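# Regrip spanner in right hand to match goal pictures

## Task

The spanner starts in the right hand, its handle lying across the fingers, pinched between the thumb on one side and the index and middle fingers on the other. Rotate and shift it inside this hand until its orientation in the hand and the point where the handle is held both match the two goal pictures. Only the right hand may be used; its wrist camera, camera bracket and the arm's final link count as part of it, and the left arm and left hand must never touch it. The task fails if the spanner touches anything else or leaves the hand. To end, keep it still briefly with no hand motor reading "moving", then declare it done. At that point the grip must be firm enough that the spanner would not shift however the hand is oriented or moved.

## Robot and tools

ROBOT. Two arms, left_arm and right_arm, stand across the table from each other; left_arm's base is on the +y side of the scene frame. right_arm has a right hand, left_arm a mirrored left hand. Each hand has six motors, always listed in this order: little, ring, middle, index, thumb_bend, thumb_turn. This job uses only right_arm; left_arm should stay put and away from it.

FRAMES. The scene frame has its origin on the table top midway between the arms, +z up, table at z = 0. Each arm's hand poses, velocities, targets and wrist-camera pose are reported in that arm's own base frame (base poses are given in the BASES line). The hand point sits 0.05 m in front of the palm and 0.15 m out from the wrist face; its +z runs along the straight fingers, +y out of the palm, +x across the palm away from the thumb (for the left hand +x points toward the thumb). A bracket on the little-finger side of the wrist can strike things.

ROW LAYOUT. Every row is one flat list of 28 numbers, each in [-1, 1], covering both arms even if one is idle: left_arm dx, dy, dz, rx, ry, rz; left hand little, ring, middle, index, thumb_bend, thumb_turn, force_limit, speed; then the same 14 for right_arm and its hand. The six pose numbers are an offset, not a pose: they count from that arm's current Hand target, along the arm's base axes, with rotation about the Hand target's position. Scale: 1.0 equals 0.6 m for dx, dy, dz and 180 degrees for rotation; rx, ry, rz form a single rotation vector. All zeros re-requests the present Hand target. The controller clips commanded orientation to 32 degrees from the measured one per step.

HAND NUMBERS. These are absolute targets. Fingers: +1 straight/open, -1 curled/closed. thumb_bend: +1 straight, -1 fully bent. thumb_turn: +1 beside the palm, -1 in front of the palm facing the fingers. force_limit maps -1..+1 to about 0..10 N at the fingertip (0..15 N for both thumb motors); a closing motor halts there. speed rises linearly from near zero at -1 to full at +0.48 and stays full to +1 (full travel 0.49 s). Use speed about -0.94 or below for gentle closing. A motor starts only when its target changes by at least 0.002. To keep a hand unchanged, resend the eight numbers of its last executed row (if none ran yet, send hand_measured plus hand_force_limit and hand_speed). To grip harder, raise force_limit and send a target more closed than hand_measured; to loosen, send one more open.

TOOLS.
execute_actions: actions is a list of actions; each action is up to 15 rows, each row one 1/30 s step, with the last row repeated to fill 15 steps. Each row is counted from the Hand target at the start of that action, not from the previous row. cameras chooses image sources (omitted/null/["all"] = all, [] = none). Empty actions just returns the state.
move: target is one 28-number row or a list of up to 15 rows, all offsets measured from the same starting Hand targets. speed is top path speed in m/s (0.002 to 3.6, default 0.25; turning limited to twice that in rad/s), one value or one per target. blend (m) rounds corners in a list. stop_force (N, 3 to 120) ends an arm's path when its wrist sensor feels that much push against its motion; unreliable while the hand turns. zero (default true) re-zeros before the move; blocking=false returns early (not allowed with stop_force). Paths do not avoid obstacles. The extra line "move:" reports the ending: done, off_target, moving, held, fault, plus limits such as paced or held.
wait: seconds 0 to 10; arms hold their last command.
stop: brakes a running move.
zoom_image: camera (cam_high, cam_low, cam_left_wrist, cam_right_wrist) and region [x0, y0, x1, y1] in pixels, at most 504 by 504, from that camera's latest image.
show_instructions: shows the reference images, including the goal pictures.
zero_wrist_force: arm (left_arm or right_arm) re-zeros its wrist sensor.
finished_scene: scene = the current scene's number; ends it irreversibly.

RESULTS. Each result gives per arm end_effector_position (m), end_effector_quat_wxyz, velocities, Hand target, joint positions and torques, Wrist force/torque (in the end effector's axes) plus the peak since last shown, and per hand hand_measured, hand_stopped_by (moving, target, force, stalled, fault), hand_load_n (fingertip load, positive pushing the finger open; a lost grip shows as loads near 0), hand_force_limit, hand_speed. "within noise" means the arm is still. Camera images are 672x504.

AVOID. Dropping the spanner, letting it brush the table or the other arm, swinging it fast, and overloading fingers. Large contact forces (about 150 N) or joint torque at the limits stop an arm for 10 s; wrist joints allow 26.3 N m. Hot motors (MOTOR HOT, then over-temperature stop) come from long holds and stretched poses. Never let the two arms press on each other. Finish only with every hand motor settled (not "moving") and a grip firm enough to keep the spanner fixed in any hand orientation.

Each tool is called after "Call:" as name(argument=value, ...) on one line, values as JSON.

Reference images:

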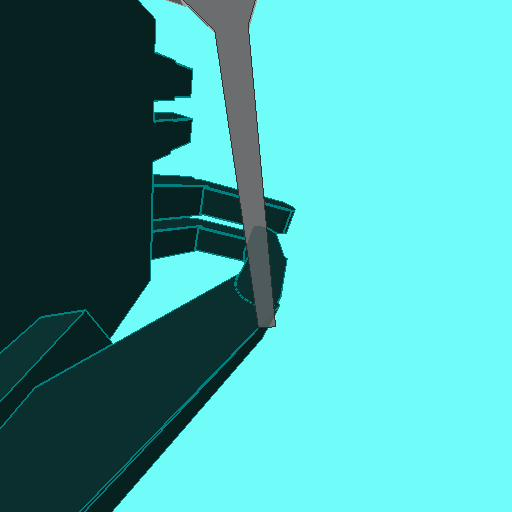

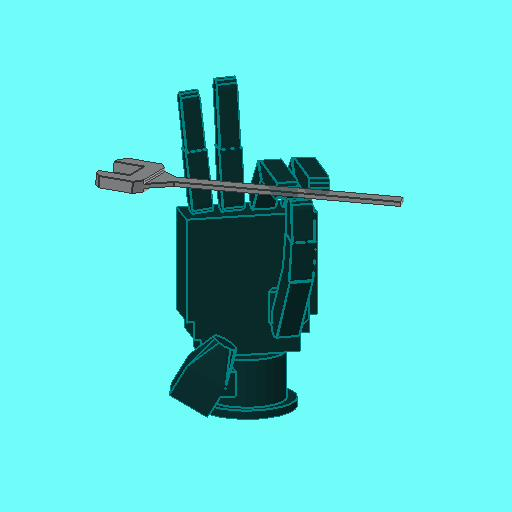

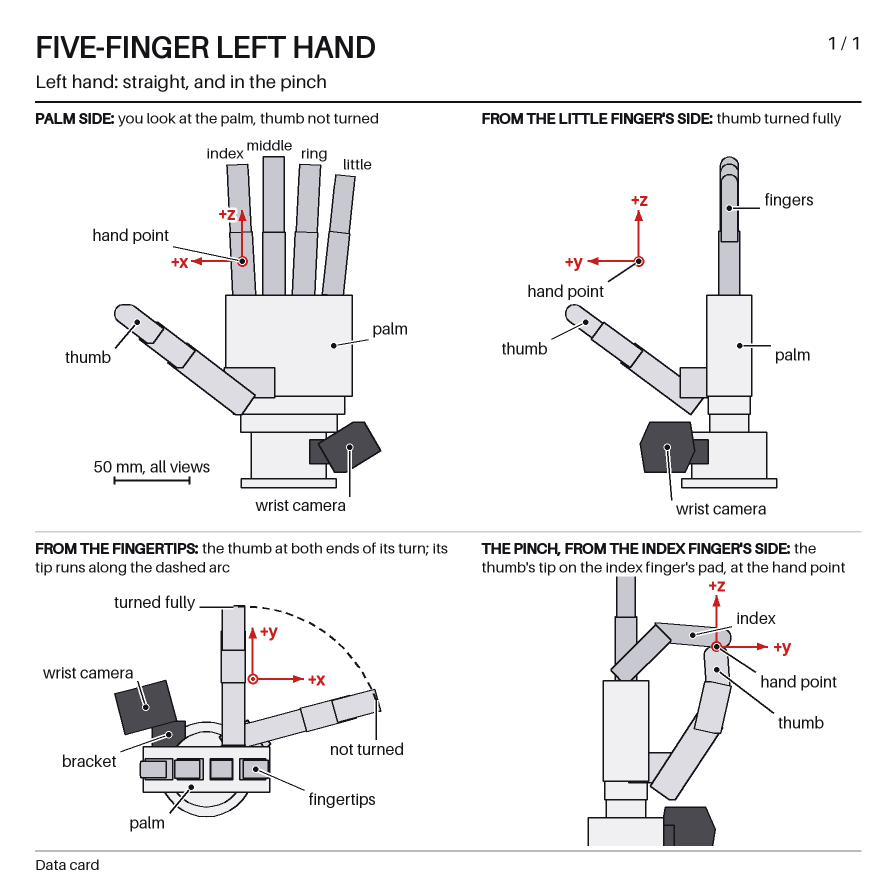

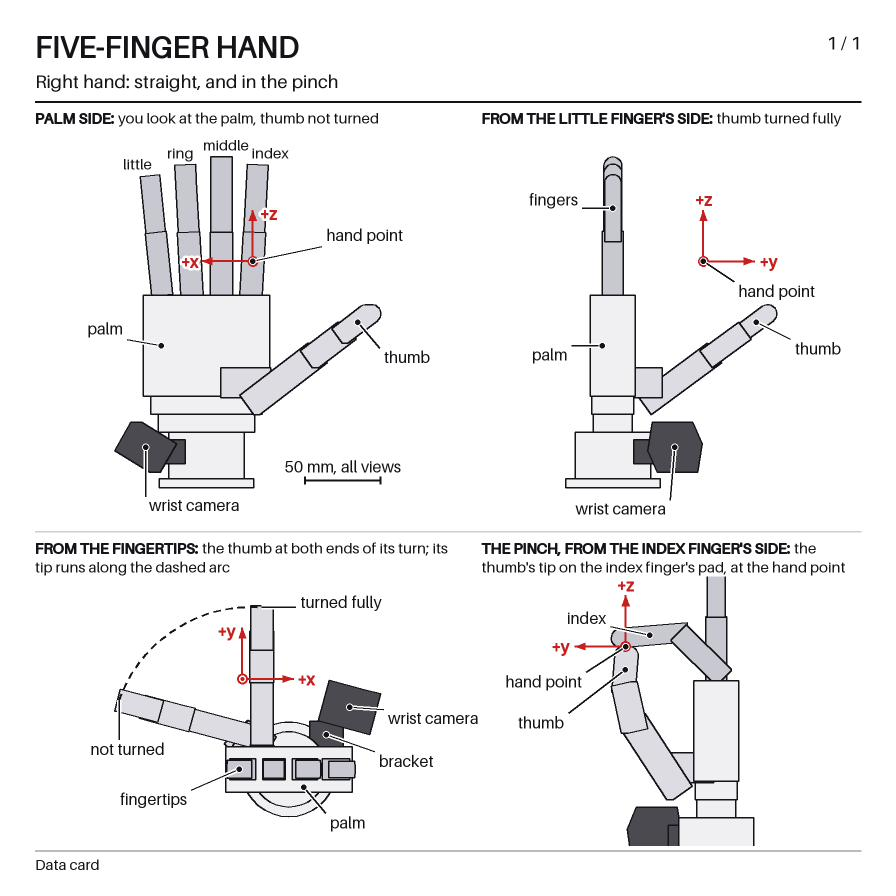

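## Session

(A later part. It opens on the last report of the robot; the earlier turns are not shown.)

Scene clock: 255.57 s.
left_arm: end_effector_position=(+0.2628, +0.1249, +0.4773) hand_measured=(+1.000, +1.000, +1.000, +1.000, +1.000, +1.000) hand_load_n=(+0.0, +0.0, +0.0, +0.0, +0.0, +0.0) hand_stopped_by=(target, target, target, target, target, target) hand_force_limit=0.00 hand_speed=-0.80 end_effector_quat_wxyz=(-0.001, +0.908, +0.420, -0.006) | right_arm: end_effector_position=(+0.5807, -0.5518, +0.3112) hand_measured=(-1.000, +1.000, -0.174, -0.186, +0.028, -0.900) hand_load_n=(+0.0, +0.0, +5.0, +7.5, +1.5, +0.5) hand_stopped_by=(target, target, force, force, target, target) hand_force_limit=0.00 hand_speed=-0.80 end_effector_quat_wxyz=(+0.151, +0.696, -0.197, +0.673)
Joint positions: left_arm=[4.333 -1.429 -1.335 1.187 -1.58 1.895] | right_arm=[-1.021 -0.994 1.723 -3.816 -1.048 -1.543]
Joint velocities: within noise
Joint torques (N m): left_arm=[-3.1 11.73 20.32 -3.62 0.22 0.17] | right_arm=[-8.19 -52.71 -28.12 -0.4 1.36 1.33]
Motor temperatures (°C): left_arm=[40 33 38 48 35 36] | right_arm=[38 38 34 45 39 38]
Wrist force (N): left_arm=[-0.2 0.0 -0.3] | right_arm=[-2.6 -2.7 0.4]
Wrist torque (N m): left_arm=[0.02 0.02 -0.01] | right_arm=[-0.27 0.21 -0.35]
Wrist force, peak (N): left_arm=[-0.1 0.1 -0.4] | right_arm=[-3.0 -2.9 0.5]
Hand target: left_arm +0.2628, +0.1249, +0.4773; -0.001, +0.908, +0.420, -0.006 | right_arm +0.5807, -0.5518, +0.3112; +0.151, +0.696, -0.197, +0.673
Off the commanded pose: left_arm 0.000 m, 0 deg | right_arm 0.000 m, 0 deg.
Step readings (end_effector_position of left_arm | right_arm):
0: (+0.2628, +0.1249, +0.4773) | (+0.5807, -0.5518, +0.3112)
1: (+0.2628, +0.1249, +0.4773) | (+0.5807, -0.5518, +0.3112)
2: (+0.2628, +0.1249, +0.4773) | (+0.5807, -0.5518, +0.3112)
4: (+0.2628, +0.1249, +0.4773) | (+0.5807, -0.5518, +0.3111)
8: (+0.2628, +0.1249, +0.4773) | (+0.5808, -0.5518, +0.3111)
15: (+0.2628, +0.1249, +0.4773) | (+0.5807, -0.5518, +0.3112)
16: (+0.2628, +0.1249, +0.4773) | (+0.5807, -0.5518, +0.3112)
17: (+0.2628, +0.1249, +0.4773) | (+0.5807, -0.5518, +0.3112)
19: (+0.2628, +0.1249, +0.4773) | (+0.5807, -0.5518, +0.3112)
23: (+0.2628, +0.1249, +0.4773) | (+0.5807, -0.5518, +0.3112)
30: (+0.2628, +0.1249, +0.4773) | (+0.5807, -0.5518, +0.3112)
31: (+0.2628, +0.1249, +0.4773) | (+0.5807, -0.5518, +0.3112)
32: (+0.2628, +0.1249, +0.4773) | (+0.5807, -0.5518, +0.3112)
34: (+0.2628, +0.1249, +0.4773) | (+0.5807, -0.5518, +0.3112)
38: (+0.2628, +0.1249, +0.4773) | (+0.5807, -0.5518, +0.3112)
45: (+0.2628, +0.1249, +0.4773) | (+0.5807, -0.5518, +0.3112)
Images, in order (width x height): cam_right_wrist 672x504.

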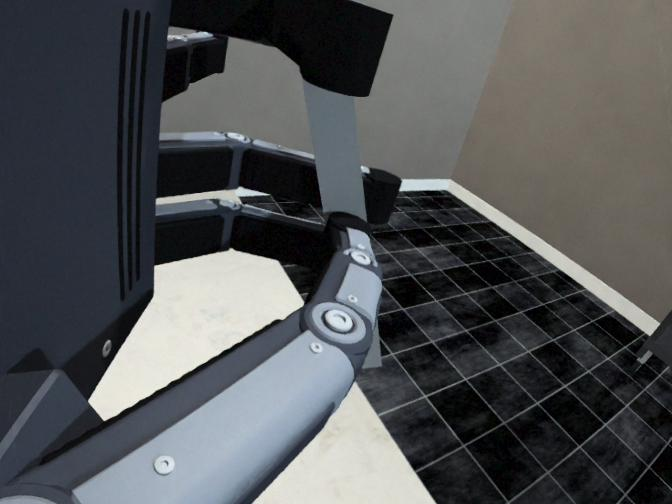

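Call:
execute_actions(actions=[[[0,0,0,0,0,0,1,1,1,1,1,1,0,-0.8,0,0,0,0,0,0,-1,1,-0.158,-0.160,0.026,-0.9,0,-0.8],[0,0,0,0,0,0,1,1,1,1,1,1,0,-0.8,0,0,0,0,0,0,-1,1,-0.158,-0.160,0.026,-0.9,0,-0.8],[0,0,0,0,0,0,1,1,1,1,1,1,0,-0.8,0,0,0,0,0,0,-1,1,-0.158,-0.160,0.026,-0.9,0,-0.8],[0,0,0,0,0,0,1,1,1,1,1,1,0,-0.8,0,0,0,0,0,0,-1,1,-0.190,-0.194,0.026,-0.9,0,-0.8]]], cameras=["cam_right_wrist"])

Call:
zoom_image(camera="cam_right_wrist", region=[220, 0, 472, 420])

Scene clock: 260.60 s.
left_arm: end_effector_position=(+0.2628, +0.1249, +0.4773) hand_measured=(+1.000, +1.000, +1.000, +1.000, +1.000, +1.000) hand_load_n=(+0.0, +0.0, +0.0, +0.0, +0.0, +0.0) hand_stopped_by=(target, target, target, target, target, target) hand_force_limit=0.00 hand_speed=-0.80 end_effector_quat_wxyz=(-0.001, +0.908, +0.420, -0.006) | right_arm: end_effector_position=(+0.5807, -0.5518, +0.3112) hand_measured=(-1.000, +1.000, -0.174, -0.182, +0.028, -0.900) hand_load_n=(+0.0, +0.0, +4.0, +6.0, +1.5, +0.5) hand_stopped_by=(target, target, force, force, target, target) hand_force_limit=0.00 hand_speed=-0.80 end_effector_quat_wxyz=(+0.151, +0.696, -0.197, +0.673)
Joint positions: left_arm=[4.333 -1.429 -1.335 1.187 -1.58 1.895] | right_arm=[-1.021 -0.994 1.723 -3.816 -1.048 -1.543]
Joint velocities: within noise
Joint torques (N m): left_arm=[-3.58 12.01 20.24 -3.66 0.22 0.07] | right_arm=[-2.47 -51.36 -22.37 -1.02 -0.63 0.76]
Motor temperatures (°C): left_arm=[40 33 38 48 35 36] | right_arm=[38 38 34 45 39 38]
Wrist force (N): left_arm=[0.0 0.0 -0.2] | right_arm=[-2.3 -2.5 0.3]
Wrist torque (N m): left_arm=[0.01 -0.01 0.01] | right_arm=[-0.22 0.17 -0.33]
Wrist force, peak (N): left_arm=[-0.1 -0.3 -0.3] | right_arm=[-2.5 -2.8 0.3]
Hand target: left_arm +0.2628, +0.1249, +0.4773; -0.001, +0.908, +0.420, -0.006 | right_arm +0.5807, -0.5518, +0.3112; +0.151, +0.696, -0.197, +0.673
Off the commanded pose: left_arm 0.000 m, 0 deg | right_arm 0.000 m, 0 deg.
Step readings (end_effector_position of left_arm | right_arm):
0: (+0.2628, +0.1249, +0.4773) | (+0.5807, -0.5518, +0.3112)
1: (+0.2628, +0.1249, +0.4773) | (+0.5807, -0.5518, +0.3112)
2: (+0.2628, +0.1249, +0.4773) | (+0.5807, -0.5518, +0.3112)
4: (+0.2628, +0.1249, +0.4773) | (+0.5807, -0.5518, +0.3112)
8: (+0.2628, +0.1249, +0.4773) | (+0.5807, -0.5518, +0.3112)
15: (+0.2628, +0.1249, +0.4773) | (+0.5807, -0.5518, +0.3112)
Images, in order (width x height): cam_right_wrist 672x504.

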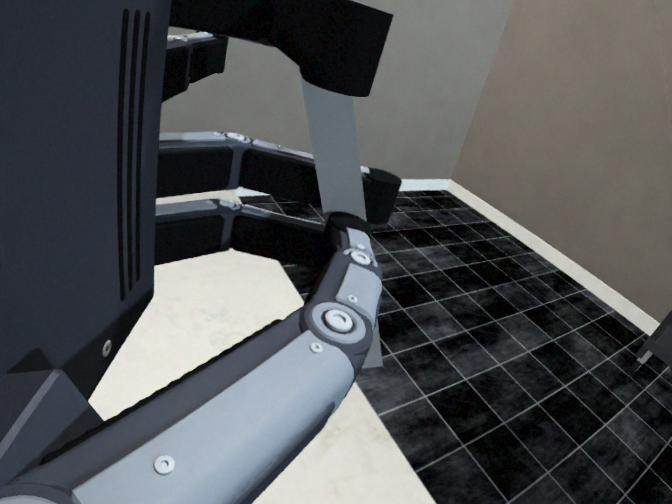

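Scaled by 1.200 from the camera's 672x504 image, which has a finer 960x720 frame.

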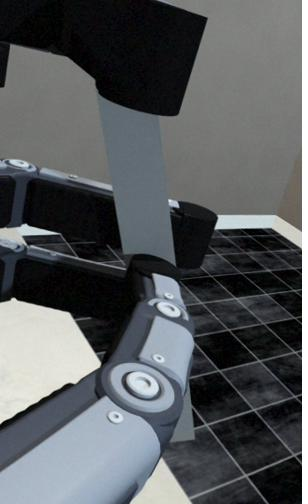

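Call:
execute_actions(actions=[[[0,0,0,0,0,0,1,1,1,1,1,1,0,-0.8,0,0,0,0.005,-0.0027,-0.0003,-1,1,-0.190,-0.194,0.026,-0.9,0,-0.8]],[[0,0,0,0,0,0,1,1,1,1,1,1,0,-0.8,0,0,0,0,0,0,-1,1,-0.190,-0.194,0.026,-0.9,0,-0.8]],[[0,0,0,0,0,0,1,1,1,1,1,1,0,-0.8,0,0,0,0,0,0,-1,1,-0.156,-0.158,0.026,-0.9,0,-0.8],[0,0,0,0,0,0,1,1,1,1,1,1,0,-0.8,0,0,0,0,0,0,-1,1,-0.156,-0.158,0.026,-0.9,0,-0.8],[0,0,0,0,0,0,1,1,1,1,1,1,0,-0.8,0,0,0,0,0,0,-1,1,-0.156,-0.158,0.026,-0.9,0,-0.8],[0,0,0,0,0,0,1,1,1,1,1,1,0,-0.8,0,0,0,0,0,0,-1,1,-0.190,-0.193,0.026,-0.9,0,-0.8]]], cameras=["cam_right_wrist"])

Call:
zoom_image(camera="cam_right_wrist", region=[220, 0, 472, 420])

Scene clock: 267.57 s.
left_arm: end_effector_position=(+0.2628, +0.1249, +0.4773) hand_measured=(+1.000, +1.000, +1.000, +1.000, +1.000, +1.000) hand_load_n=(+0.0, +0.0, +0.0, +0.0, +0.0, +0.0) hand_stopped_by=(target, target, target, target, target, target) hand_force_limit=0.00 hand_speed=-0.80 end_effector_quat_wxyz=(-0.001, +0.908, +0.420, -0.006) | right_arm: end_effector_position=(+0.5807, -0.5518, +0.3112) hand_measured=(-1.000, +1.000, -0.172, -0.188, +0.028, -0.900) hand_load_n=(-0.5, +0.0, +4.0, +8.0, +2.0, +0.5) hand_stopped_by=(target, target, force, force, target, target) hand_force_limit=0.00 hand_speed=-0.80 end_effector_quat_wxyz=(+0.145, +0.694, -0.204, +0.675)
Joint positions: left_arm=[4.333 -1.429 -1.335 1.187 -1.58 1.895] | right_arm=[-1.022 -0.996 1.722 -3.813 -1.047 -1.525]
Joint velocities: within noise
Joint torques (N m): left_arm=[-4.12 11.77 21.32 -3.53 0.3 0.17] | right_arm=[-5.4 -52.12 -28.03 -1.15 1 1.21]
Motor temperatures (°C): left_arm=[40 33 38 48 35 36] | right_arm=[38 38 34 45 39 38]
Wrist force (N): left_arm=[-0.1 -0.2 -0.3] | right_arm=[-2.3 -2.4 0.2]
Wrist torque (N m): left_arm=[-0.02 0.00 0.00] | right_arm=[-0.20 0.16 -0.33]
Wrist force, peak (N): left_arm=[-0.3 0.0 -0.3] | right_arm=[-2.6 -2.8 0.4]
Hand target: left_arm +0.2628, +0.1249, +0.4773; -0.001, +0.908, +0.420, -0.006 | right_arm +0.5807, -0.5518, +0.3112; +0.145, +0.694, -0.204, +0.675
Off the commanded pose: left_arm 0.000 m, 0 deg | right_arm 0.000 m, 0 deg.
Step readings (end_effector_position of left_arm | right_arm):
0: (+0.2628, +0.1249, +0.4773) | (+0.5807, -0.5518, +0.3112)
1: (+0.2628, +0.1249, +0.4773) | (+0.5807, -0.5518, +0.3112)
2: (+0.2628, +0.1249, +0.4773) | (+0.5807, -0.5518, +0.3111)
4: (+0.2628, +0.1249, +0.4773) | (+0.5807, -0.5518, +0.3111)
8: (+0.2628, +0.1249, +0.4773) | (+0.5808, -0.5518, +0.3112)
15: (+0.2628, +0.1249, +0.4773) | (+0.5807, -0.5518, +0.3112)
16: (+0.2628, +0.1249, +0.4773) | (+0.5807, -0.5518, +0.3112)
17: (+0.2628, +0.1249, +0.4773) | (+0.5807, -0.5518, +0.3112)
19: (+0.2628, +0.1249, +0.4773) | (+0.5807, -0.5518, +0.3112)
23: (+0.2628, +0.1249, +0.4773) | (+0.5807, -0.5518, +0.3112)
30: (+0.2628, +0.1249, +0.4773) | (+0.5807, -0.5518, +0.3112)
31: (+0.2628, +0.1249, +0.4773) | (+0.5807, -0.5518, +0.3112)
32: (+0.2628, +0.1249, +0.4773) | (+0.5807, -0.5518, +0.3112)
34: (+0.2628, +0.1249, +0.4773) | (+0.5807, -0.5518, +0.3112)
38: (+0.2628, +0.1249, +0.4773) | (+0.5807, -0.5518, +0.3112)
45: (+0.2628, +0.1249, +0.4773) | (+0.5807, -0.5518, +0.3112)
Images, in order (width x height): cam_right_wrist 672x504.

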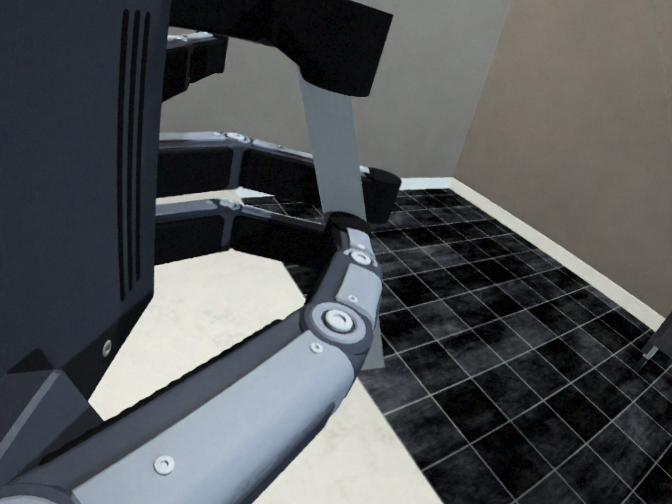

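Scaled by 1.200 from the camera's 672x504 image, which has a finer 960x720 frame.

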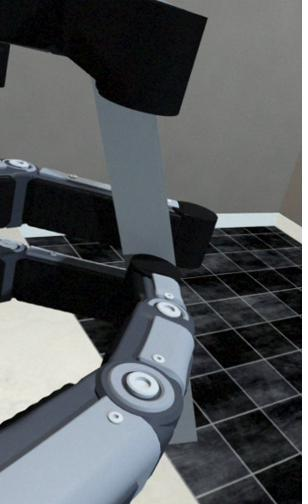

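Call:
execute_actions(actions=[[[0,0,0,0,0,0,1,1,1,1,1,1,0,-0.8,0,0,0,0.0146,-0.008,-0.0008,-1,1,-0.190,-0.193,0.026,-0.9,0,-0.8]],[[0,0,0,0,0,0,1,1,1,1,1,1,0,-0.8,0,0,0,0,0,0,-1,1,-0.190,-0.193,0.026,-0.9,0,-0.8]],[[0,0,0,0,0,0,1,1,1,1,1,1,0,-0.8,0,0,0,0,0,0,-1,1,-0.154,-0.157,0.026,-0.9,0,-0.8],[0,0,0,0,0,0,1,1,1,1,1,1,0,-0.8,0,0,0,0,0,0,-1,1,-0.154,-0.157,0.026,-0.9,0,-0.8],[0,0,0,0,0,0,1,1,1,1,1,1,0,-0.8,0,0,0,0,0,0,-1,1,-0.154,-0.157,0.026,-0.9,0,-0.8],[0,0,0,0,0,0,1,1,1,1,1,1,0,-0.8,0,0,0,0,0,0,-1,1,-0.188,-0.195,0.026,-0.9,0,-0.8]]], cameras=["cam_right_wrist"])

Call:
zoom_image(camera="cam_right_wrist", region=[220, 0, 472, 420])

Scene clock: 277.07 s.
left_arm: end_effector_position=(+0.2628, +0.1249, +0.4773) hand_measured=(+1.000, +1.000, +1.000, +1.000, +1.000, +1.000) hand_load_n=(+0.0, +0.0, +0.0, +0.0, +0.0, +0.0) hand_stopped_by=(target, target, target, target, target, target) hand_force_limit=0.00 hand_speed=-0.80 end_effector_quat_wxyz=(-0.001, +0.908, +0.420, -0.006) | right_arm: end_effector_position=(+0.5807, -0.5518, +0.3112) hand_measured=(-1.000, +1.000, -0.170, -0.186, +0.028, -0.900) hand_load_n=(+0.0, +0.0, +3.5, +7.0, +1.5, +0.5) hand_stopped_by=(target, target, force, force, target, target) hand_force_limit=0.00 hand_speed=-0.80 end_effector_quat_wxyz=(+0.128, +0.689, -0.222, +0.678)
Joint positions: left_arm=[4.333 -1.429 -1.335 1.187 -1.58 1.895] | right_arm=[-1.025 -0.999 1.718 -3.806 -1.044 -1.473]
Joint velocities: within noise
Joint torques (N m): left_arm=[-3.71 11.43 21.62 -3.62 0.35 0.18] | right_arm=[-6.02 -53.74 -28.89 -0.34 1.38 1.31]
Motor temperatures (°C): left_arm=[40 33 37 48 35 36] | right_arm=[38 37 34 45 39 38]
Wrist force (N): left_arm=[-0.1 0.0 -0.2] | right_arm=[-2.3 -2.3 0.2]
Wrist torque (N m): left_arm=[0.01 0.01 0.00] | right_arm=[-0.21 0.16 -0.32]
Wrist force, peak (N): left_arm=[-0.2 0.2 -0.3] | right_arm=[-2.8 -3.0 0.4]
Hand target: left_arm +0.2628, +0.1249, +0.4773; -0.001, +0.908, +0.420, -0.006 | right_arm +0.5807, -0.5518, +0.3112; +0.128, +0.689, -0.222, +0.678
Off the commanded pose: left_arm 0.000 m, 0 deg | right_arm 0.000 m, 0 deg.
Step readings (end_effector_position of left_arm | right_arm):
0: (+0.2628, +0.1249, +0.4773) | (+0.5807, -0.5518, +0.3112)
1: (+0.2628, +0.1249, +0.4773) | (+0.5807, -0.5518, +0.3112)
2: (+0.2628, +0.1249, +0.4773) | (+0.5807, -0.5519, +0.3113)
4: (+0.2628, +0.1249, +0.4773) | (+0.5807, -0.5518, +0.3112)
8: (+0.2628, +0.1249, +0.4773) | (+0.5808, -0.5518, +0.3112)
15: (+0.2628, +0.1249, +0.4773) | (+0.5807, -0.5518, +0.3112)
16: (+0.2628, +0.1249, +0.4773) | (+0.5807, -0.5518, +0.3112)
17: (+0.2628, +0.1249, +0.4773) | (+0.5807, -0.5518, +0.3112)
19: (+0.2628, +0.1249, +0.4773) | (+0.5807, -0.5518, +0.3112)
23: (+0.2628, +0.1249, +0.4773) | (+0.5807, -0.5518, +0.3112)
30: (+0.2628, +0.1249, +0.4773) | (+0.5807, -0.5518, +0.3112)
31: (+0.2628, +0.1249, +0.4773) | (+0.5807, -0.5518, +0.3112)
32: (+0.2628, +0.1249, +0.4773) | (+0.5807, -0.5518, +0.3112)
34: (+0.2628, +0.1249, +0.4773) | (+0.5807, -0.5518, +0.3112)
38: (+0.2628, +0.1249, +0.4773) | (+0.5807, -0.5518, +0.3112)
45: (+0.2628, +0.1249, +0.4773) | (+0.5807, -0.5518, +0.3112)
Images, in order (width x height): cam_right_wrist 672x504.

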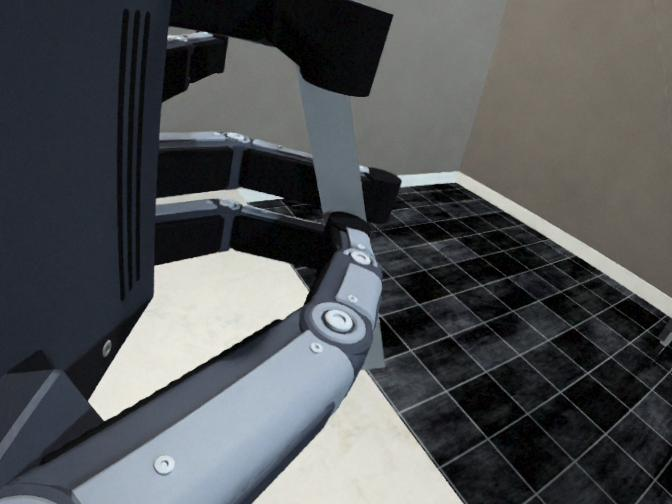

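Scaled by 1.200 from the camera's 672x504 image, which has a finer 960x720 frame.

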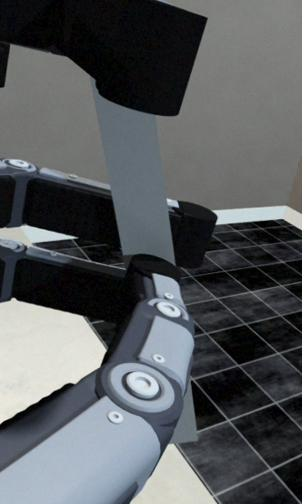

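Call:
execute_actions(actions=[[[0,0,0,0,0,0,1,1,1,1,1,1,0,-0.8,0,0,0,0,0,0,-1,1,-0.152,-0.155,0.026,-0.9,0,-0.8],[0,0,0,0,0,0,1,1,1,1,1,1,0,-0.8,0,0,0,0,0,0,-1,1,-0.152,-0.155,0.026,-0.9,0,-0.8],[0,0,0,0,0,0,1,1,1,1,1,1,0,-0.8,0,0,0,0,0,0,-1,1,-0.152,-0.155,0.026,-0.9,0,-0.8],[0,0,0,0,0,0,1,1,1,1,1,1,0,-0.8,0,0,0,0,0,0,-1,1,-0.190,-0.194,0.026,-0.9,0,-0.8]]], cameras=["cam_right_wrist"])

Call:
zoom_image(camera="cam_right_wrist", region=[220, 0, 472, 420])

Scene clock: 282.80 s.
left_arm: end_effector_position=(+0.2628, +0.1249, +0.4773) hand_measured=(+1.000, +1.000, +1.000, +1.000, +1.000, +1.000) hand_load_n=(+0.0, +0.0, +0.0, +0.0, +0.0, +0.0) hand_stopped_by=(target, target, target, target, target, target) hand_force_limit=0.00 hand_speed=-0.80 end_effector_quat_wxyz=(-0.001, +0.908, +0.420, -0.006) | right_arm: end_effector_position=(+0.5807, -0.5518, +0.3112) hand_measured=(-1.000, +1.000, -0.184, -0.190, +0.028, -0.900) hand_load_n=(+0.0, +0.0, +9.0, +9.5, +1.5, +1.0) hand_stopped_by=(target, target, force, force, target, target) hand_force_limit=0.00 hand_speed=-0.80 end_effector_quat_wxyz=(+0.128, +0.689, -0.222, +0.678)
Joint positions: left_arm=[4.333 -1.429 -1.335 1.187 -1.58 1.895] | right_arm=[-1.025 -0.999 1.718 -3.806 -1.044 -1.473]
Joint velocities: within noise
Joint torques (N m): left_arm=[-4.01 12.09 20.95 -3.46 0.26 0.21] | right_arm=[-1.87 -50.32 -24.12 -1.05 -1.27 0.79]
Motor temperatures (°C): left_arm=[40 33 37 48 35 36] | right_arm=[38 37 34 44 39 38]
Wrist force (N): left_arm=[-0.3 0.0 -0.2] | right_arm=[-2.4 -2.5 0.3]
Wrist torque (N m): left_arm=[0.02 0.04 -0.02] | right_arm=[-0.26 0.18 -0.34]
Wrist force, peak (N): left_arm=[-0.3 -0.1 -0.4] | right_arm=[-2.8 -2.6 0.8]
Hand target: left_arm +0.2628, +0.1249, +0.4773; -0.001, +0.908, +0.420, -0.006 | right_arm +0.5807, -0.5518, +0.3112; +0.128, +0.689, -0.222, +0.678
Off the commanded pose: left_arm 0.000 m, 0 deg | right_arm 0.000 m, 0 deg.
Step readings (end_effector_position of left_arm | right_arm):
0: (+0.2628, +0.1249, +0.4773) | (+0.5807, -0.5518, +0.3112)
1: (+0.2628, +0.1249, +0.4773) | (+0.5807, -0.5518, +0.3112)
2: (+0.2628, +0.1249, +0.4773) | (+0.5807, -0.5518, +0.3112)
4: (+0.2628, +0.1249, +0.4773) | (+0.5807, -0.5518, +0.3112)
8: (+0.2628, +0.1249, +0.4773) | (+0.5807, -0.5518, +0.3112)
15: (+0.2628, +0.1249, +0.4773) | (+0.5807, -0.5518, +0.3112)
Images, in order (width x height): cam_right_wrist 672x504.

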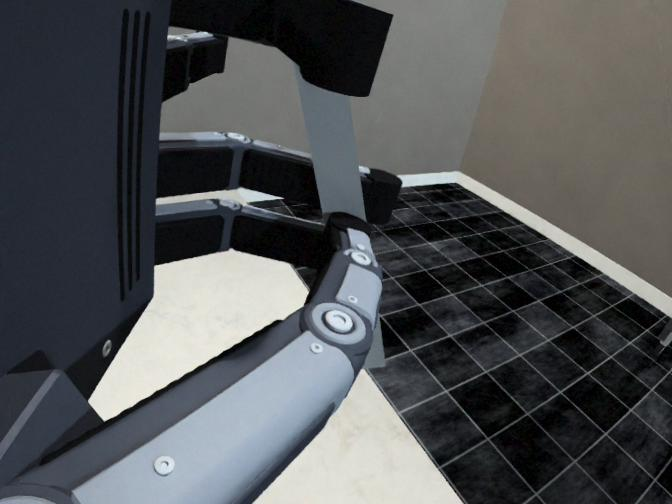

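Scaled by 1.200 from the camera's 672x504 image, which has a finer 960x720 frame.

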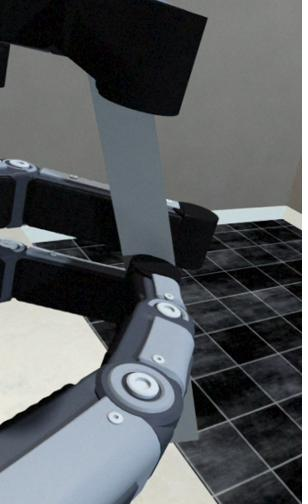

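Call:
execute_actions(actions=[[[0,0,0,0,0,0,1,1,1,1,1,1,0,-0.8,0,0,0,0,0,0,-1,1,-0.151,-0.154,0.026,-0.9,0,-0.8],[0,0,0,0,0,0,1,1,1,1,1,1,0,-0.8,0,0,0,0,0,0,-1,1,-0.151,-0.154,0.026,-0.9,0,-0.8],[0,0,0,0,0,0,1,1,1,1,1,1,0,-0.8,0,0,0,0,0,0,-1,1,-0.151,-0.154,0.026,-0.9,0,-0.8],[0,0,0,0,0,0,1,1,1,1,1,1,0,-0.8,0,0,0,0,0,0,-1,1,-0.151,-0.154,0.026,-0.9,0,-0.8],[0,0,0,0,0,0,1,1,1,1,1,1,0,-0.8,0,0,0,0,0,0,-1,1,-0.190,-0.194,0.026,-0.9,0,-0.8]]], cameras=["cam_right_wrist"])

Call:
zoom_image(camera="cam_right_wrist", region=[220, 0, 472, 420])

Scene clock: 290.53 s.
left_arm: end_effector_position=(+0.2628, +0.1249, +0.4773) hand_measured=(+1.000, +1.000, +1.000, +1.000, +1.000, +1.000) hand_load_n=(+0.0, +0.0, +0.0, +0.0, -0.5, +0.0) hand_stopped_by=(target, target, target, target, target, target) hand_force_limit=0.00 hand_speed=-0.80 end_effector_quat_wxyz=(-0.001, +0.908, +0.420, -0.006) | right_arm: end_effector_position=(+0.5807, -0.5518, +0.3112) hand_measured=(-1.000, +1.000, -0.182, -0.188, +0.028, -0.900) hand_load_n=(+0.0, +0.0, +8.5, +7.5, +3.0, +0.5) hand_stopped_by=(target, target, force, force, target, target) hand_force_limit=0.00 hand_speed=-0.80 end_effector_quat_wxyz=(+0.128, +0.689, -0.222, +0.678)
Joint positions: left_arm=[4.333 -1.429 -1.335 1.187 -1.58 1.895] | right_arm=[-1.025 -0.999 1.718 -3.806 -1.044 -1.473]
Joint velocities: within noise
Joint torques (N m): left_arm=[-4.29 11.79 21.34 -3.54 0.28 0.12] | right_arm=[2.33 -50.24 -19.65 -1.73 -1.28 0.22]
Motor temperatures (°C): left_arm=[40 33 37 48 35 36] | right_arm=[38 37 34 44 39 38]
Wrist force (N): left_arm=[-0.1 0.0 -0.3] | right_arm=[-2.2 -2.4 0.4]
Wrist torque (N m): left_arm=[0.02 0.01 -0.01] | right_arm=[-0.25 0.14 -0.32]
Wrist force, peak (N): left_arm=[-0.3 0.0 -0.4] | right_arm=[-3.0 -2.2 0.8]
Hand target: left_arm +0.2628, +0.1249, +0.4773; -0.001, +0.908, +0.420, -0.006 | right_arm +0.5807, -0.5518, +0.3112; +0.128, +0.689, -0.222, +0.678
Off the commanded pose: left_arm 0.000 m, 0 deg | right_arm 0.000 m, 0 deg.
Step readings (end_effector_position of left_arm | right_arm):
0: (+0.2628, +0.1249, +0.4773) | (+0.5807, -0.5518, +0.3112)
1: (+0.2628, +0.1249, +0.4773) | (+0.5807, -0.5518, +0.3112)
2: (+0.2628, +0.1249, +0.4773) | (+0.5807, -0.5518, +0.3112)
4: (+0.2628, +0.1249, +0.4773) | (+0.5807, -0.5518, +0.3112)
8: (+0.2628, +0.1249, +0.4773) | (+0.5807, -0.5518, +0.3112)
15: (+0.2628, +0.1249, +0.4773) | (+0.5807, -0.5518, +0.3112)
Images, in order (width x height): cam_right_wrist 672x504.

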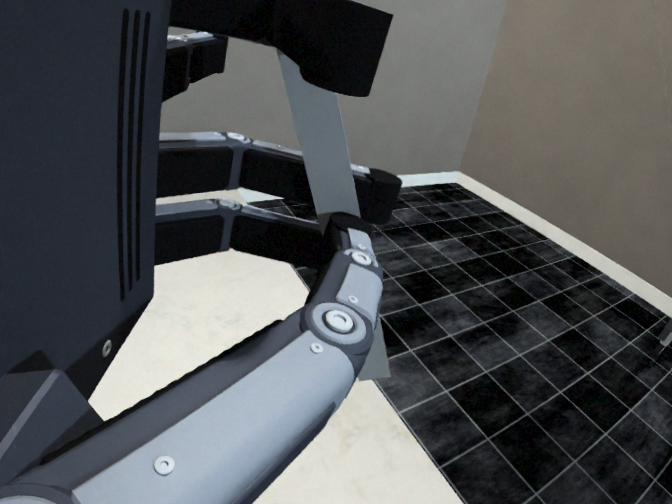

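Scaled by 1.200 from the camera's 672x504 image, which has a finer 960x720 frame.

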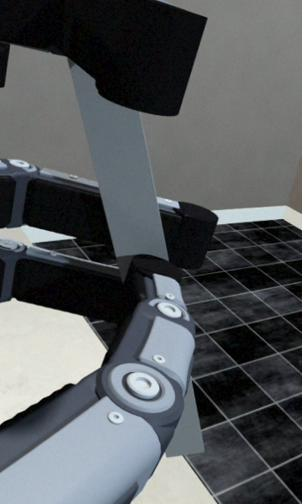

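Call:
execute_actions(actions=[[[0,0,0,0,0,0,1,1,1,1,1,1,0,-0.8,0,0,0,0.02,-0.011,-0.0011,-1,1,-0.190,-0.194,0.026,-0.9,0,-0.8],[0,0,0,0,0,0,1,1,1,1,1,1,0,-0.8,0,0,0,0.04,-0.022,-0.0022,-1,1,-0.190,-0.194,0.026,-0.9,0,-0.8],[0,0,0,0,0,0,1,1,1,1,1,1,0,-0.8,0,0,0,0.06,-0.033,-0.0033,-1,1,-0.190,-0.194,0.026,-0.9,0,-0.8],[0,0,0,0,0,0,1,1,1,1,1,1,0,-0.8,0,0,0,0.083,-0.045,-0.0045,-1,1,-0.190,-0.194,0.026,-0.9,0,-0.8]],[[0,0,0,0,0,0,1,1,1,1,1,1,0,-0.8,0,0,0,0,0,0,-1,1,-0.190,-0.194,0.026,-0.9,0,-0.8]],[[0,0,0,0,0,0,1,1,1,1,1,1,0,-0.8,0,0,0,0,0,0,-1,1,-0.157,-0.158,0.026,-0.9,0,-0.8],[0,0,0,0,0,0,1,1,1,1,1,1,0,-0.8,0,0,0,0,0,0,-1,1,-0.157,-0.158,0.026,-0.9,0,-0.8],[0,0,0,0,0,0,1,1,1,1,1,1,0,-0.8,0,0,0,0,0,0,-1,1,-0.157,-0.158,0.026,-0.9,0,-0.8],[0,0,0,0,0,0,1,1,1,1,1,1,0,-0.8,0,0,0,0,0,0,-1,1,-0.192,-0.196,0.026,-0.9,0,-0.8]]], cameras=["cam_right_wrist"])

Call:
zoom_image(camera="cam_right_wrist", region=[220, 0, 472, 420])

Scene clock: 302.70 s.
left_arm: end_effector_position=(+0.2628, +0.1249, +0.4773) hand_measured=(+1.000, +1.000, +1.000, +1.000, +1.000, +1.000) hand_load_n=(+0.0, +0.0, +0.0, +0.0, +0.0, +0.0) hand_stopped_by=(target, target, target, target, target, target) hand_force_limit=0.00 hand_speed=-0.80 end_effector_quat_wxyz=(-0.001, +0.908, +0.420, -0.006) | right_arm: end_effector_position=(+0.5807, -0.5518, +0.3112) hand_measured=(-1.000, +1.000, -0.180, -0.184, +0.028, -0.900) hand_load_n=(+0.0, +0.0, +7.0, +6.5, +3.0, +0.5) hand_stopped_by=(target, target, force, force, target, target) hand_force_limit=0.00 hand_speed=-0.80 end_effector_quat_wxyz=(+0.026, +0.648, -0.321, +0.690)
Joint positions: left_arm=[4.333 -1.429 -1.335 1.187 -1.58 1.895] | right_arm=[-1.046 -1.013 1.694 -3.767 -1.023 -1.177]
Joint velocities: within noise
Joint torques (N m): left_arm=[-4.65 12.58 21.48 -3.5 0.38 0.17] | right_arm=[-6.5 -28.04 -28.96 -2.63 1.52 1.48]
Motor temperatures (°C): left_arm=[40 33 37 48 34 36] | right_arm=[38 37 34 44 39 38]
Wrist force (N): left_arm=[-0.1 0.0 -0.1] | right_arm=[-2.0 -1.8 0.5]
Wrist torque (N m): left_arm=[0.01 0.01 -0.01] | right_arm=[-0.22 0.18 -0.26]
Wrist force, peak (N): left_arm=[-0.1 0.1 -0.5] | right_arm=[-3.6 -3.1 0.2]
Hand target: left_arm +0.2628, +0.1249, +0.4773; -0.001, +0.908, +0.420, -0.006 | right_arm +0.5807, -0.5518, +0.3112; +0.026, +0.648, -0.321, +0.690
Off the commanded pose: left_arm 0.000 m, 0 deg | right_arm 0.000 m, 0 deg.
Step readings (end_effector_position of left_arm | right_arm):
0: (+0.2628, +0.1249, +0.4773) | (+0.5807, -0.5518, +0.3112)
1: (+0.2628, +0.1249, +0.4773) | (+0.5807, -0.5518, +0.3112)
2: (+0.2628, +0.1249, +0.4773) | (+0.5807, -0.5519, +0.3114)
4: (+0.2628, +0.1249, +0.4773) | (+0.5805, -0.5523, +0.3123)
8: (+0.2628, +0.1249, +0.4773) | (+0.5807, -0.5517, +0.3123)
15: (+0.2628, +0.1249, +0.4773) | (+0.5807, -0.5517, +0.3115)
16: (+0.2628, +0.1249, +0.4773) | (+0.5807, -0.5517, +0.3114)
17: (+0.2628, +0.1249, +0.4773) | (+0.5807, -0.5518, +0.3114)
19: (+0.2628, +0.1249, +0.4773) | (+0.5807, -0.5518, +0.3113)
23: (+0.2628, +0.1249, +0.4773) | (+0.5807, -0.5518, +0.3112)
30: (+0.2628, +0.1249, +0.4773) | (+0.5807, -0.5518, +0.3112)
31: (+0.2628, +0.1249, +0.4773) | (+0.5807, -0.5518, +0.3112)
32: (+0.2628, +0.1249, +0.4773) | (+0.5807, -0.5518, +0.3112)
34: (+0.2628, +0.1249, +0.4773) | (+0.5807, -0.5518, +0.3112)
38: (+0.2628, +0.1249, +0.4773) | (+0.5807, -0.5518, +0.3112)
45: (+0.2628, +0.1249, +0.4773) | (+0.5807, -0.5518, +0.3112)
Images, in order (width x height): cam_right_wrist 672x504.

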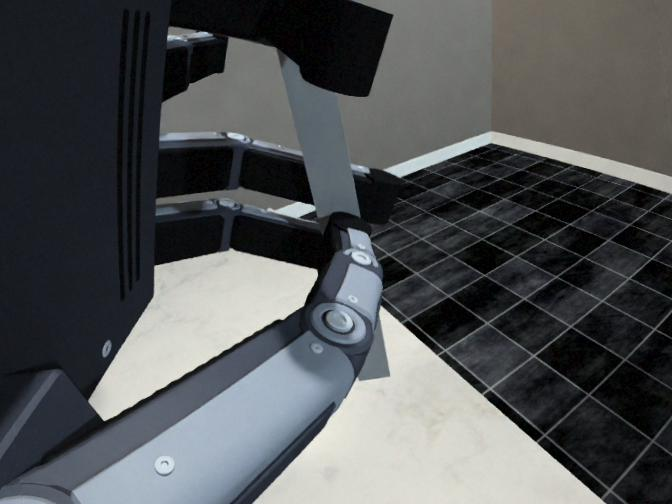

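Scaled by 1.200 from the camera's 672x504 image, which has a finer 960x720 frame.

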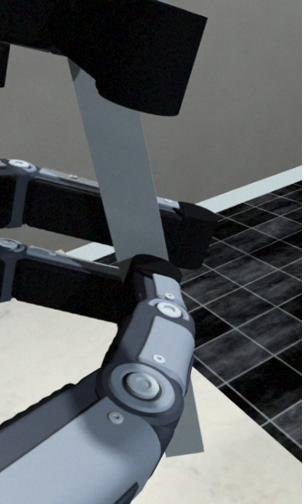

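Call:
execute_actions(actions=[[[0,0,0,0,0,0,1,1,1,1,1,1,0,-0.8,0,0,0,0,0,0,-1,1,-0.153,-0.156,0.026,-0.9,0,-0.8],[0,0,0,0,0,0,1,1,1,1,1,1,0,-0.8,0,0,0,0,0,0,-1,1,-0.153,-0.156,0.026,-0.9,0,-0.8],[0,0,0,0,0,0,1,1,1,1,1,1,0,-0.8,0,0,0,0,0,0,-1,1,-0.153,-0.156,0.026,-0.9,0,-0.8],[0,0,0,0,0,0,1,1,1,1,1,1,0,-0.8,0,0,0,0,0,0,-1,1,-0.153,-0.156,0.026,-0.9,0,-0.8],[0,0,0,0,0,0,1,1,1,1,1,1,0,-0.8,0,0,0,0,0,0,-1,1,-0.190,-0.194,0.026,-0.9,0,-0.8]]], cameras=["cam_right_wrist"])

Call:
zoom_image(camera="cam_right_wrist", region=[220, 0, 472, 420])

Scene clock: 307.40 s.
left_arm: end_effector_position=(+0.2628, +0.1249, +0.4773) hand_measured=(+1.000, +1.000, +1.000, +1.000, +1.000, +1.000) hand_load_n=(+0.0, +0.0, +0.0, +0.0, +0.0, +0.0) hand_stopped_by=(target, target, target, target, target, target) hand_force_limit=0.00 hand_speed=-0.80 end_effector_quat_wxyz=(-0.001, +0.908, +0.420, -0.006) | right_arm: end_effector_position=(+0.5807, -0.5518, +0.3112) hand_measured=(-1.000, +1.000, -0.184, -0.188, +0.028, -0.900) hand_load_n=(-0.5, +0.0, +9.5, +8.5, +2.5, +1.0) hand_stopped_by=(target, target, force, force, target, target) hand_force_limit=0.00 hand_speed=-0.80 end_effector_quat_wxyz=(+0.026, +0.648, -0.321, +0.690)
Joint positions: left_arm=[4.333 -1.429 -1.335 1.187 -1.58 1.895] | right_arm=[-1.046 -1.013 1.694 -3.767 -1.023 -1.177]
Joint velocities: within noise
Joint torques (N m): left_arm=[-4.73 12.5 22.08 -3.57 0.41 0.24] | right_arm=[-6.08 -33.18 -23.77 -2 0.32 1.1]
Motor temperatures (°C): left_arm=[40 33 37 48 34 36] | right_arm=[38 37 34 44 39 38]
Wrist force (N): left_arm=[-0.2 0.1 -0.2] | right_arm=[-2.0 -1.6 0.1]
Wrist torque (N m): left_arm=[0.02 0.03 -0.01] | right_arm=[-0.17 0.18 -0.25]
Wrist force, peak (N): left_arm=[-0.1 0.1 -0.4] | right_arm=[-2.7 -1.4 0.7]
Hand target: left_arm +0.2628, +0.1249, +0.4773; -0.001, +0.908, +0.420, -0.006 | right_arm +0.5807, -0.5518, +0.3112; +0.026, +0.648, -0.321, +0.690
Off the commanded pose: left_arm 0.000 m, 0 deg | right_arm 0.000 m, 0 deg.
Step readings (end_effector_position of left_arm | right_arm):
0: (+0.2628, +0.1249, +0.4773) | (+0.5807, -0.5518, +0.3112)
1: (+0.2628, +0.1249, +0.4773) | (+0.5807, -0.5518, +0.3112)
2: (+0.2628, +0.1249, +0.4773) | (+0.5807, -0.5518, +0.3112)
4: (+0.2628, +0.1249, +0.4773) | (+0.5807, -0.5518, +0.3112)
8: (+0.2628, +0.1249, +0.4773) | (+0.5807, -0.5518, +0.3112)
15: (+0.2628, +0.1249, +0.4773) | (+0.5807, -0.5518, +0.3112)
Images, in order (width x height): cam_right_wrist 672x504.

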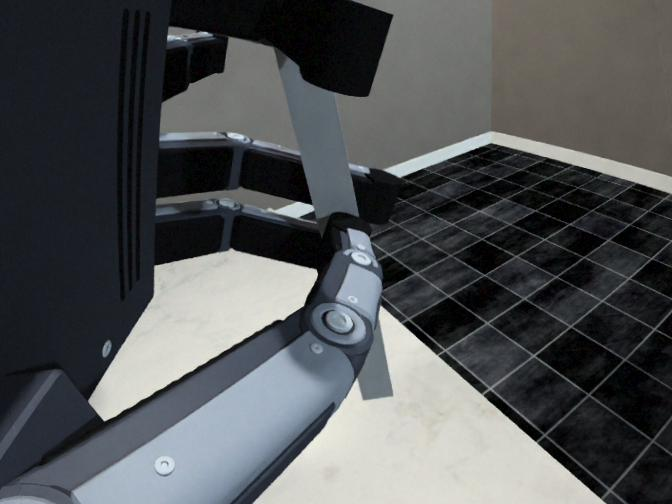

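Scaled by 1.200 from the camera's 672x504 image, which has a finer 960x720 frame.

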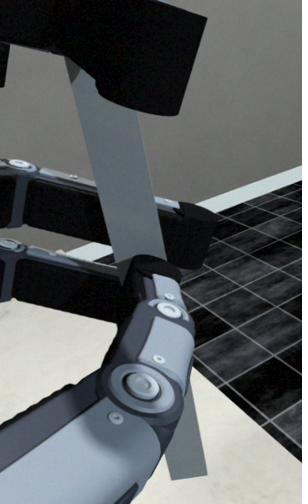

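Call:
move(target=[0,0,0,0,0,0,1,1,1,1,1,1,0,-0.8,0,0,0,0.717,-0.390,-0.039,-1,1,-0.190,-0.194,0.026,-0.9,0,-0.8], speed=0.3, cameras=["cam_right_wrist"])

Call:
execute_actions(actions=[[[0,0,0,0,0,0,1,1,1,1,1,1,0,-0.8,0,0,0,0,0,0,-1,1,-0.162,-0.164,0.026,-0.9,0,-0.8],[0,0,0,0,0,0,1,1,1,1,1,1,0,-0.8,0,0,0,0,0,0,-1,1,-0.162,-0.164,0.026,-0.9,0,-0.8],[0,0,0,0,0,0,1,1,1,1,1,1,0,-0.8,0,0,0,0,0,0,-1,1,-0.162,-0.164,0.026,-0.9,0,-0.8],[0,0,0,0,0,0,1,1,1,1,1,1,0,-0.8,0,0,0,0,0,0,-1,1,-0.192,-0.196,0.026,-0.9,0,-0.8]]], cameras=["cam_right_wrist"])

Call:
zoom_image(camera="cam_right_wrist", region=[220, 0, 472, 420])

Scene clock: 321.10 s.
left_arm: end_effector_position=(+0.2628, +0.1249, +0.4773) hand_measured=(+1.000, +1.000, +1.000, +1.000, +1.000, +1.000) hand_load_n=(+0.0, +0.0, +0.0, +0.0, +0.0, +0.0) hand_stopped_by=(target, target, target, target, target, target) hand_force_limit=0.00 hand_speed=-0.80 end_effector_quat_wxyz=(-0.001, +0.908, +0.420, -0.006) | right_arm: end_effector_position=(+0.5807, -0.5518, +0.3112) hand_measured=(-1.000, +1.000, -0.184, -0.188, +0.028, -0.900) hand_load_n=(-0.5, +0.5, +9.5, +8.0, +2.5, +1.0) hand_stopped_by=(target, target, force, force, target, target) hand_force_limit=0.00 hand_speed=-0.80 end_effector_quat_wxyz=(+0.654, +0.125, +0.713, -0.221)
Joint positions: left_arm=[4.333 -1.429 -1.335 1.187 -1.58 1.895] | right_arm=[-1.205 -0.83 1.603 -3.852 -0.865 1.378]
Joint velocities: within noise
Joint torques (N m): left_arm=[-5.19 12.14 21.96 -3.45 0.28 0.18] | right_arm=[8.8 -33.39 -5.85 -2.72 -1.73 1.64]
Motor temperatures (°C): left_arm=[40 33 37 48 34 36] | right_arm=[37 37 34 44 39 38]
Wrist force (N): left_arm=[0.0 -0.2 -0.3] | right_arm=[1.6 -1.5 1.0]
Wrist torque (N m): left_arm=[-0.01 -0.02 0.01] | right_arm=[-0.18 -0.13 -0.01]
Wrist force, peak (N): left_arm=[-0.1 0.3 -0.4] | right_arm=[-2.3 -1.9 0.2]
Hand target: left_arm +0.2628, +0.1249, +0.4773; -0.001, +0.908, +0.420, -0.006 | right_arm +0.5807, -0.5518, +0.3112; +0.654, +0.125, +0.713, -0.221
Off the commanded pose: left_arm 0.000 m, 0 deg | right_arm 0.000 m, 0 deg.
move: done
Images, in order (width x height): cam_right_wrist 672x504.

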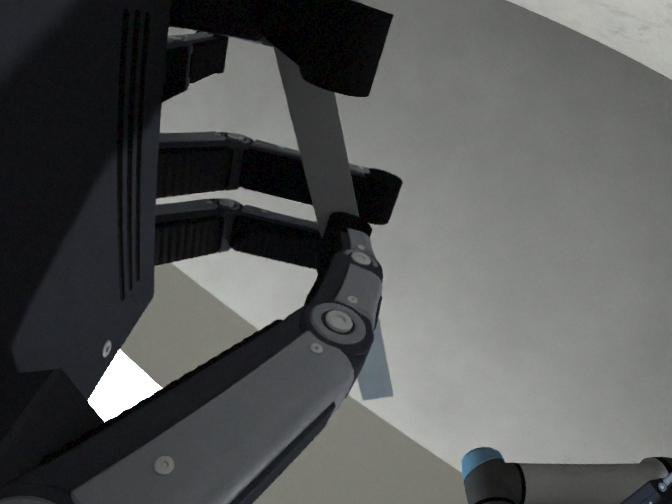

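Scene clock: 321.80 s.
left_arm: end_effector_position=(+0.2628, +0.1249, +0.4773) hand_measured=(+1.000, +1.000, +1.000, +1.000, +1.000, +1.000) hand_load_n=(+0.0, +0.0, +0.0, +0.0, +0.0, +0.0) hand_stopped_by=(target, target, target, target, target, target) hand_force_limit=0.00 hand_speed=-0.80 end_effector_quat_wxyz=(-0.001, +0.908, +0.420, -0.006) | right_arm: end_effector_position=(+0.5807, -0.5518, +0.3112) hand_measured=(-1.000, +1.000, -0.182, -0.186, +0.028, -0.900) hand_load_n=(-0.5, +0.0, +8.0, +7.0, +2.5, +1.0) hand_stopped_by=(target, target, force, force, target, target) hand_force_limit=0.00 hand_speed=-0.80 end_effector_quat_wxyz=(+0.654, +0.125, +0.713, -0.221)
Joint positions: left_arm=[4.333 -1.429 -1.335 1.187 -1.58 1.895] | right_arm=[-1.205 -0.83 1.603 -3.852 -0.865 1.378]
Joint velocities: within noise
Joint torques (N m): left_arm=[-4.88 12.86 21.59 -3.44 0.43 0.23] | right_arm=[8.69 -32.88 -6.99 -2.59 -1.51 1.46]
Motor temperatures (°C): left_arm=[40 33 37 48 34 36] | right_arm=[37 37 34 44 39 38]
Wrist force (N): left_arm=[-0.2 0.1 -0.4] | right_arm=[1.9 -1.5 1.0]
Wrist torque (N m): left_arm=[0.03 0.02 -0.01] | right_arm=[-0.18 -0.16 0.01]
Wrist force, peak (N): left_arm=[-0.2 -0.1 -0.4] | right_arm=[1.9 -1.6 1.4]
Hand target: left_arm +0.2628, +0.1249, +0.4773; -0.001, +0.908, +0.420, -0.006 | right_arm +0.5807, -0.5518, +0.3112; +0.654, +0.125, +0.713, -0.221
Off the commanded pose: left_arm 0.000 m, 0 deg | right_arm 0.000 m, 0 deg.
Step readings (end_effector_position of left_arm | right_arm):
0: (+0.2628, +0.1249, +0.4773) | (+0.5807, -0.5518, +0.3112)
1: (+0.2628, +0.1249, +0.4773) | (+0.5807, -0.5518, +0.3112)
2: (+0.2628, +0.1249, +0.4773) | (+0.5807, -0.5518, +0.3112)
4: (+0.2628, +0.1249, +0.4773) | (+0.5807, -0.5518, +0.3112)
8: (+0.2628, +0.1249, +0.4773) | (+0.5807, -0.5518, +0.3112)
15: (+0.2628, +0.1249, +0.4773) | (+0.5807, -0.5518, +0.3112)
Images, in order (width x height): cam_right_wrist 672x504.

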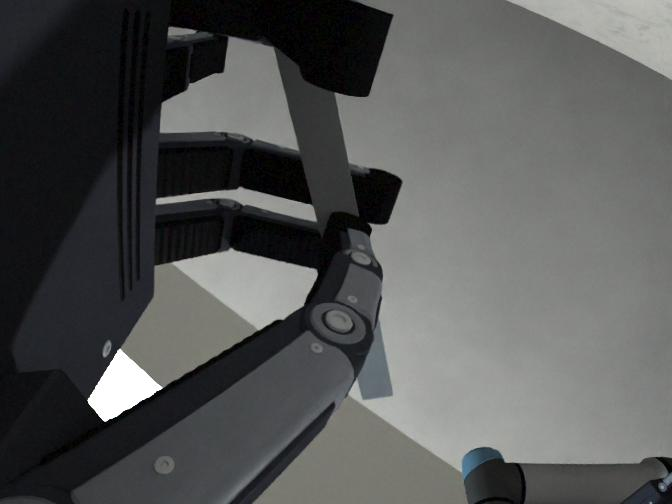

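Scaled by 1.200 from the camera's 672x504 image, which has a finer 960x720 frame.

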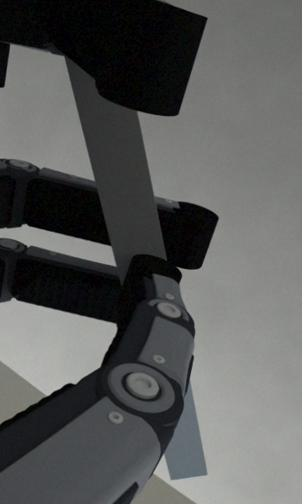

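Call:
move(target=[0,0,0,0,0,0,1,1,1,1,1,1,0,-0.8,0,0,0,-0.122,0.0663,0.0067,-1,1,-0.192,-0.196,0.026,-0.9,0,-0.8], speed=0.3, cameras=[])

Call:
execute_actions(actions=[[[0,0,0,0,0,0,1,1,1,1,1,1,0,-0.8,0,0,0,0,0,0,-1,1,-0.160,-0.162,0.026,-0.9,0,-0.8],[0,0,0,0,0,0,1,1,1,1,1,1,0,-0.8,0,0,0,0,0,0,-1,1,-0.160,-0.162,0.026,-0.9,0,-0.8],[0,0,0,0,0,0,1,1,1,1,1,1,0,-0.8,0,0,0,0,0,0,-1,1,-0.160,-0.162,0.026,-0.9,0,-0.8],[0,0,0,0,0,0,1,1,1,1,1,1,0,-0.8,0,0,0,0,0,0,-1,1,-0.190,-0.194,0.026,-0.9,0,-0.8]]], cameras=["cam_right_wrist"])

Call:
zoom_image(camera="cam_right_wrist", region=[220, 0, 472, 420])

Scene clock: 327.40 s.
left_arm: end_effector_position=(+0.2628, +0.1249, +0.4773) hand_measured=(+1.000, +1.000, +1.000, +1.000, +1.000, +1.000) hand_load_n=(+0.0, +0.0, +0.0, +0.0, +0.0, +0.0) hand_stopped_by=(target, target, target, target, target, target) hand_force_limit=0.00 hand_speed=-0.80 end_effector_quat_wxyz=(-0.001, +0.908, +0.420, -0.006) | right_arm: end_effector_position=(+0.5807, -0.5518, +0.3113) hand_measured=(-1.000, +1.000, -0.182, -0.186, +0.028, -0.900) hand_load_n=(-0.5, +0.0, +8.0, +7.0, +2.5, +1.0) hand_stopped_by=(target, target, force, force, target, target) hand_force_limit=0.00 hand_speed=-0.80 end_effector_quat_wxyz=(+0.591, -0.033, +0.723, -0.357)
Joint positions: left_arm=[4.333 -1.429 -1.335 1.187 -1.58 1.895] | right_arm=[-1.208 -0.872 1.584 -3.792 -0.863 0.942]
Joint velocities: within noise
Joint torques (N m): left_arm=[-5.47 12.26 22.66 -3.45 0.42 0.14] | right_arm=[8.46 -56.97 -5.63 0 -1.72 -1.3]
Motor temperatures (°C): left_arm=[40 33 37 48 34 36] | right_arm=[37 37 34 44 39 38]
Wrist force (N): left_arm=[-0.1 0.0 -0.4] | right_arm=[1.5 -0.7 0.8]
Wrist torque (N m): left_arm=[0.02 0.00 0.00] | right_arm=[-0.10 -0.14 0.06]
Wrist force, peak (N): left_arm=[0.1 -0.1 -0.5] | right_arm=[2.1 -1.8 1.2]
Hand target: left_arm +0.2628, +0.1249, +0.4773; -0.001, +0.908, +0.420, -0.006 | right_arm +0.5807, -0.5518, +0.3112; +0.591, -0.033, +0.723, -0.357
Off the commanded pose: left_arm 0.000 m, 0 deg | right_arm 0.000 m, 0 deg.
move: done
No camera images: "cameras" was empty.

Scene clock: 328.10 s.
left_arm: end_effector_position=(+0.2628, +0.1249, +0.4773) hand_measured=(+1.000, +1.000, +1.000, +1.000, +1.000, +1.000) hand_load_n=(+0.0, +0.0, +0.0, +0.0, +0.0, +0.0) hand_stopped_by=(target, target, target, target, target, target) hand_force_limit=0.00 hand_speed=-0.80 end_effector_quat_wxyz=(-0.001, +0.908, +0.420, -0.006) | right_arm: end_effector_position=(+0.5807, -0.5518, +0.3112) hand_measured=(-1.000, +1.000, -0.178, -0.184, +0.028, -0.900) hand_load_n=(+0.0, +0.0, +6.5, +6.0, +2.0, +0.5) hand_stopped_by=(target, target, force, force, target, target) hand_force_limit=0.00 hand_speed=-0.80 end_effector_quat_wxyz=(+0.591, -0.033, +0.723, -0.357)
Joint positions: left_arm=[4.333 -1.429 -1.335 1.187 -1.58 1.895] | right_arm=[-1.208 -0.872 1.584 -3.792 -0.863 0.942]
Joint velocities: within noise
Joint torques (N m): left_arm=[-4.73 12 22.1 -3.48 0.34 0.25] | right_arm=[7.79 -57.59 -6.81 -0.03 -1.12 -1.32]
Motor temperatures (°C): left_arm=[40 33 37 48 34 36] | right_arm=[37 37 34 44 39 38]
Wrist force (N): left_arm=[-0.2 0.0 -0.5] | right_arm=[1.5 -0.9 0.7]
Wrist torque (N m): left_arm=[0.03 0.02 -0.01] | right_arm=[-0.12 -0.13 0.05]
Wrist force, peak (N): left_arm=[-0.2 0.0 -0.5] | right_arm=[1.7 -0.9 0.9]
Hand target: left_arm +0.2628, +0.1249, +0.4773; -0.001, +0.908, +0.420, -0.006 | right_arm +0.5807, -0.5518, +0.3112; +0.591, -0.033, +0.723, -0.357
Off the commanded pose: left_arm 0.000 m, 0 deg | right_arm 0.000 m, 0 deg.
Step readings (end_effector_position of left_arm | right_arm):
0: (+0.2628, +0.1249, +0.4773) | (+0.5807, -0.5518, +0.3113)
1: (+0.2628, +0.1249, +0.4773) | (+0.5807, -0.5518, +0.3113)
2: (+0.2628, +0.1249, +0.4773) | (+0.5807, -0.5518, +0.3112)
4: (+0.2628, +0.1249, +0.4773) | (+0.5807, -0.5518, +0.3112)
8: (+0.2628, +0.1249, +0.4773) | (+0.5807, -0.5518, +0.3112)
15: (+0.2628, +0.1249, +0.4773) | (+0.5807, -0.5518, +0.3112)
Images, in order (width x height): cam_right_wrist 672x504.

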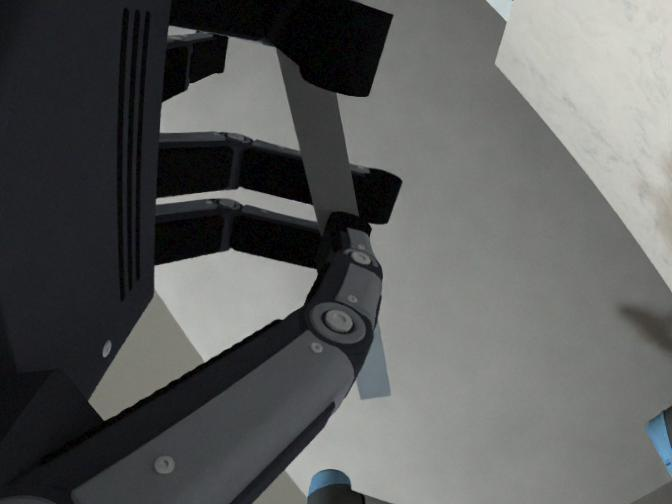

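Scaled by 1.200 from the camera's 672x504 image, which has a finer 960x720 frame.

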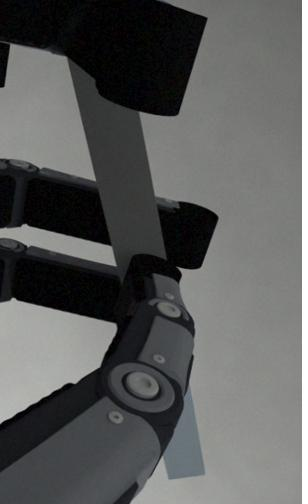

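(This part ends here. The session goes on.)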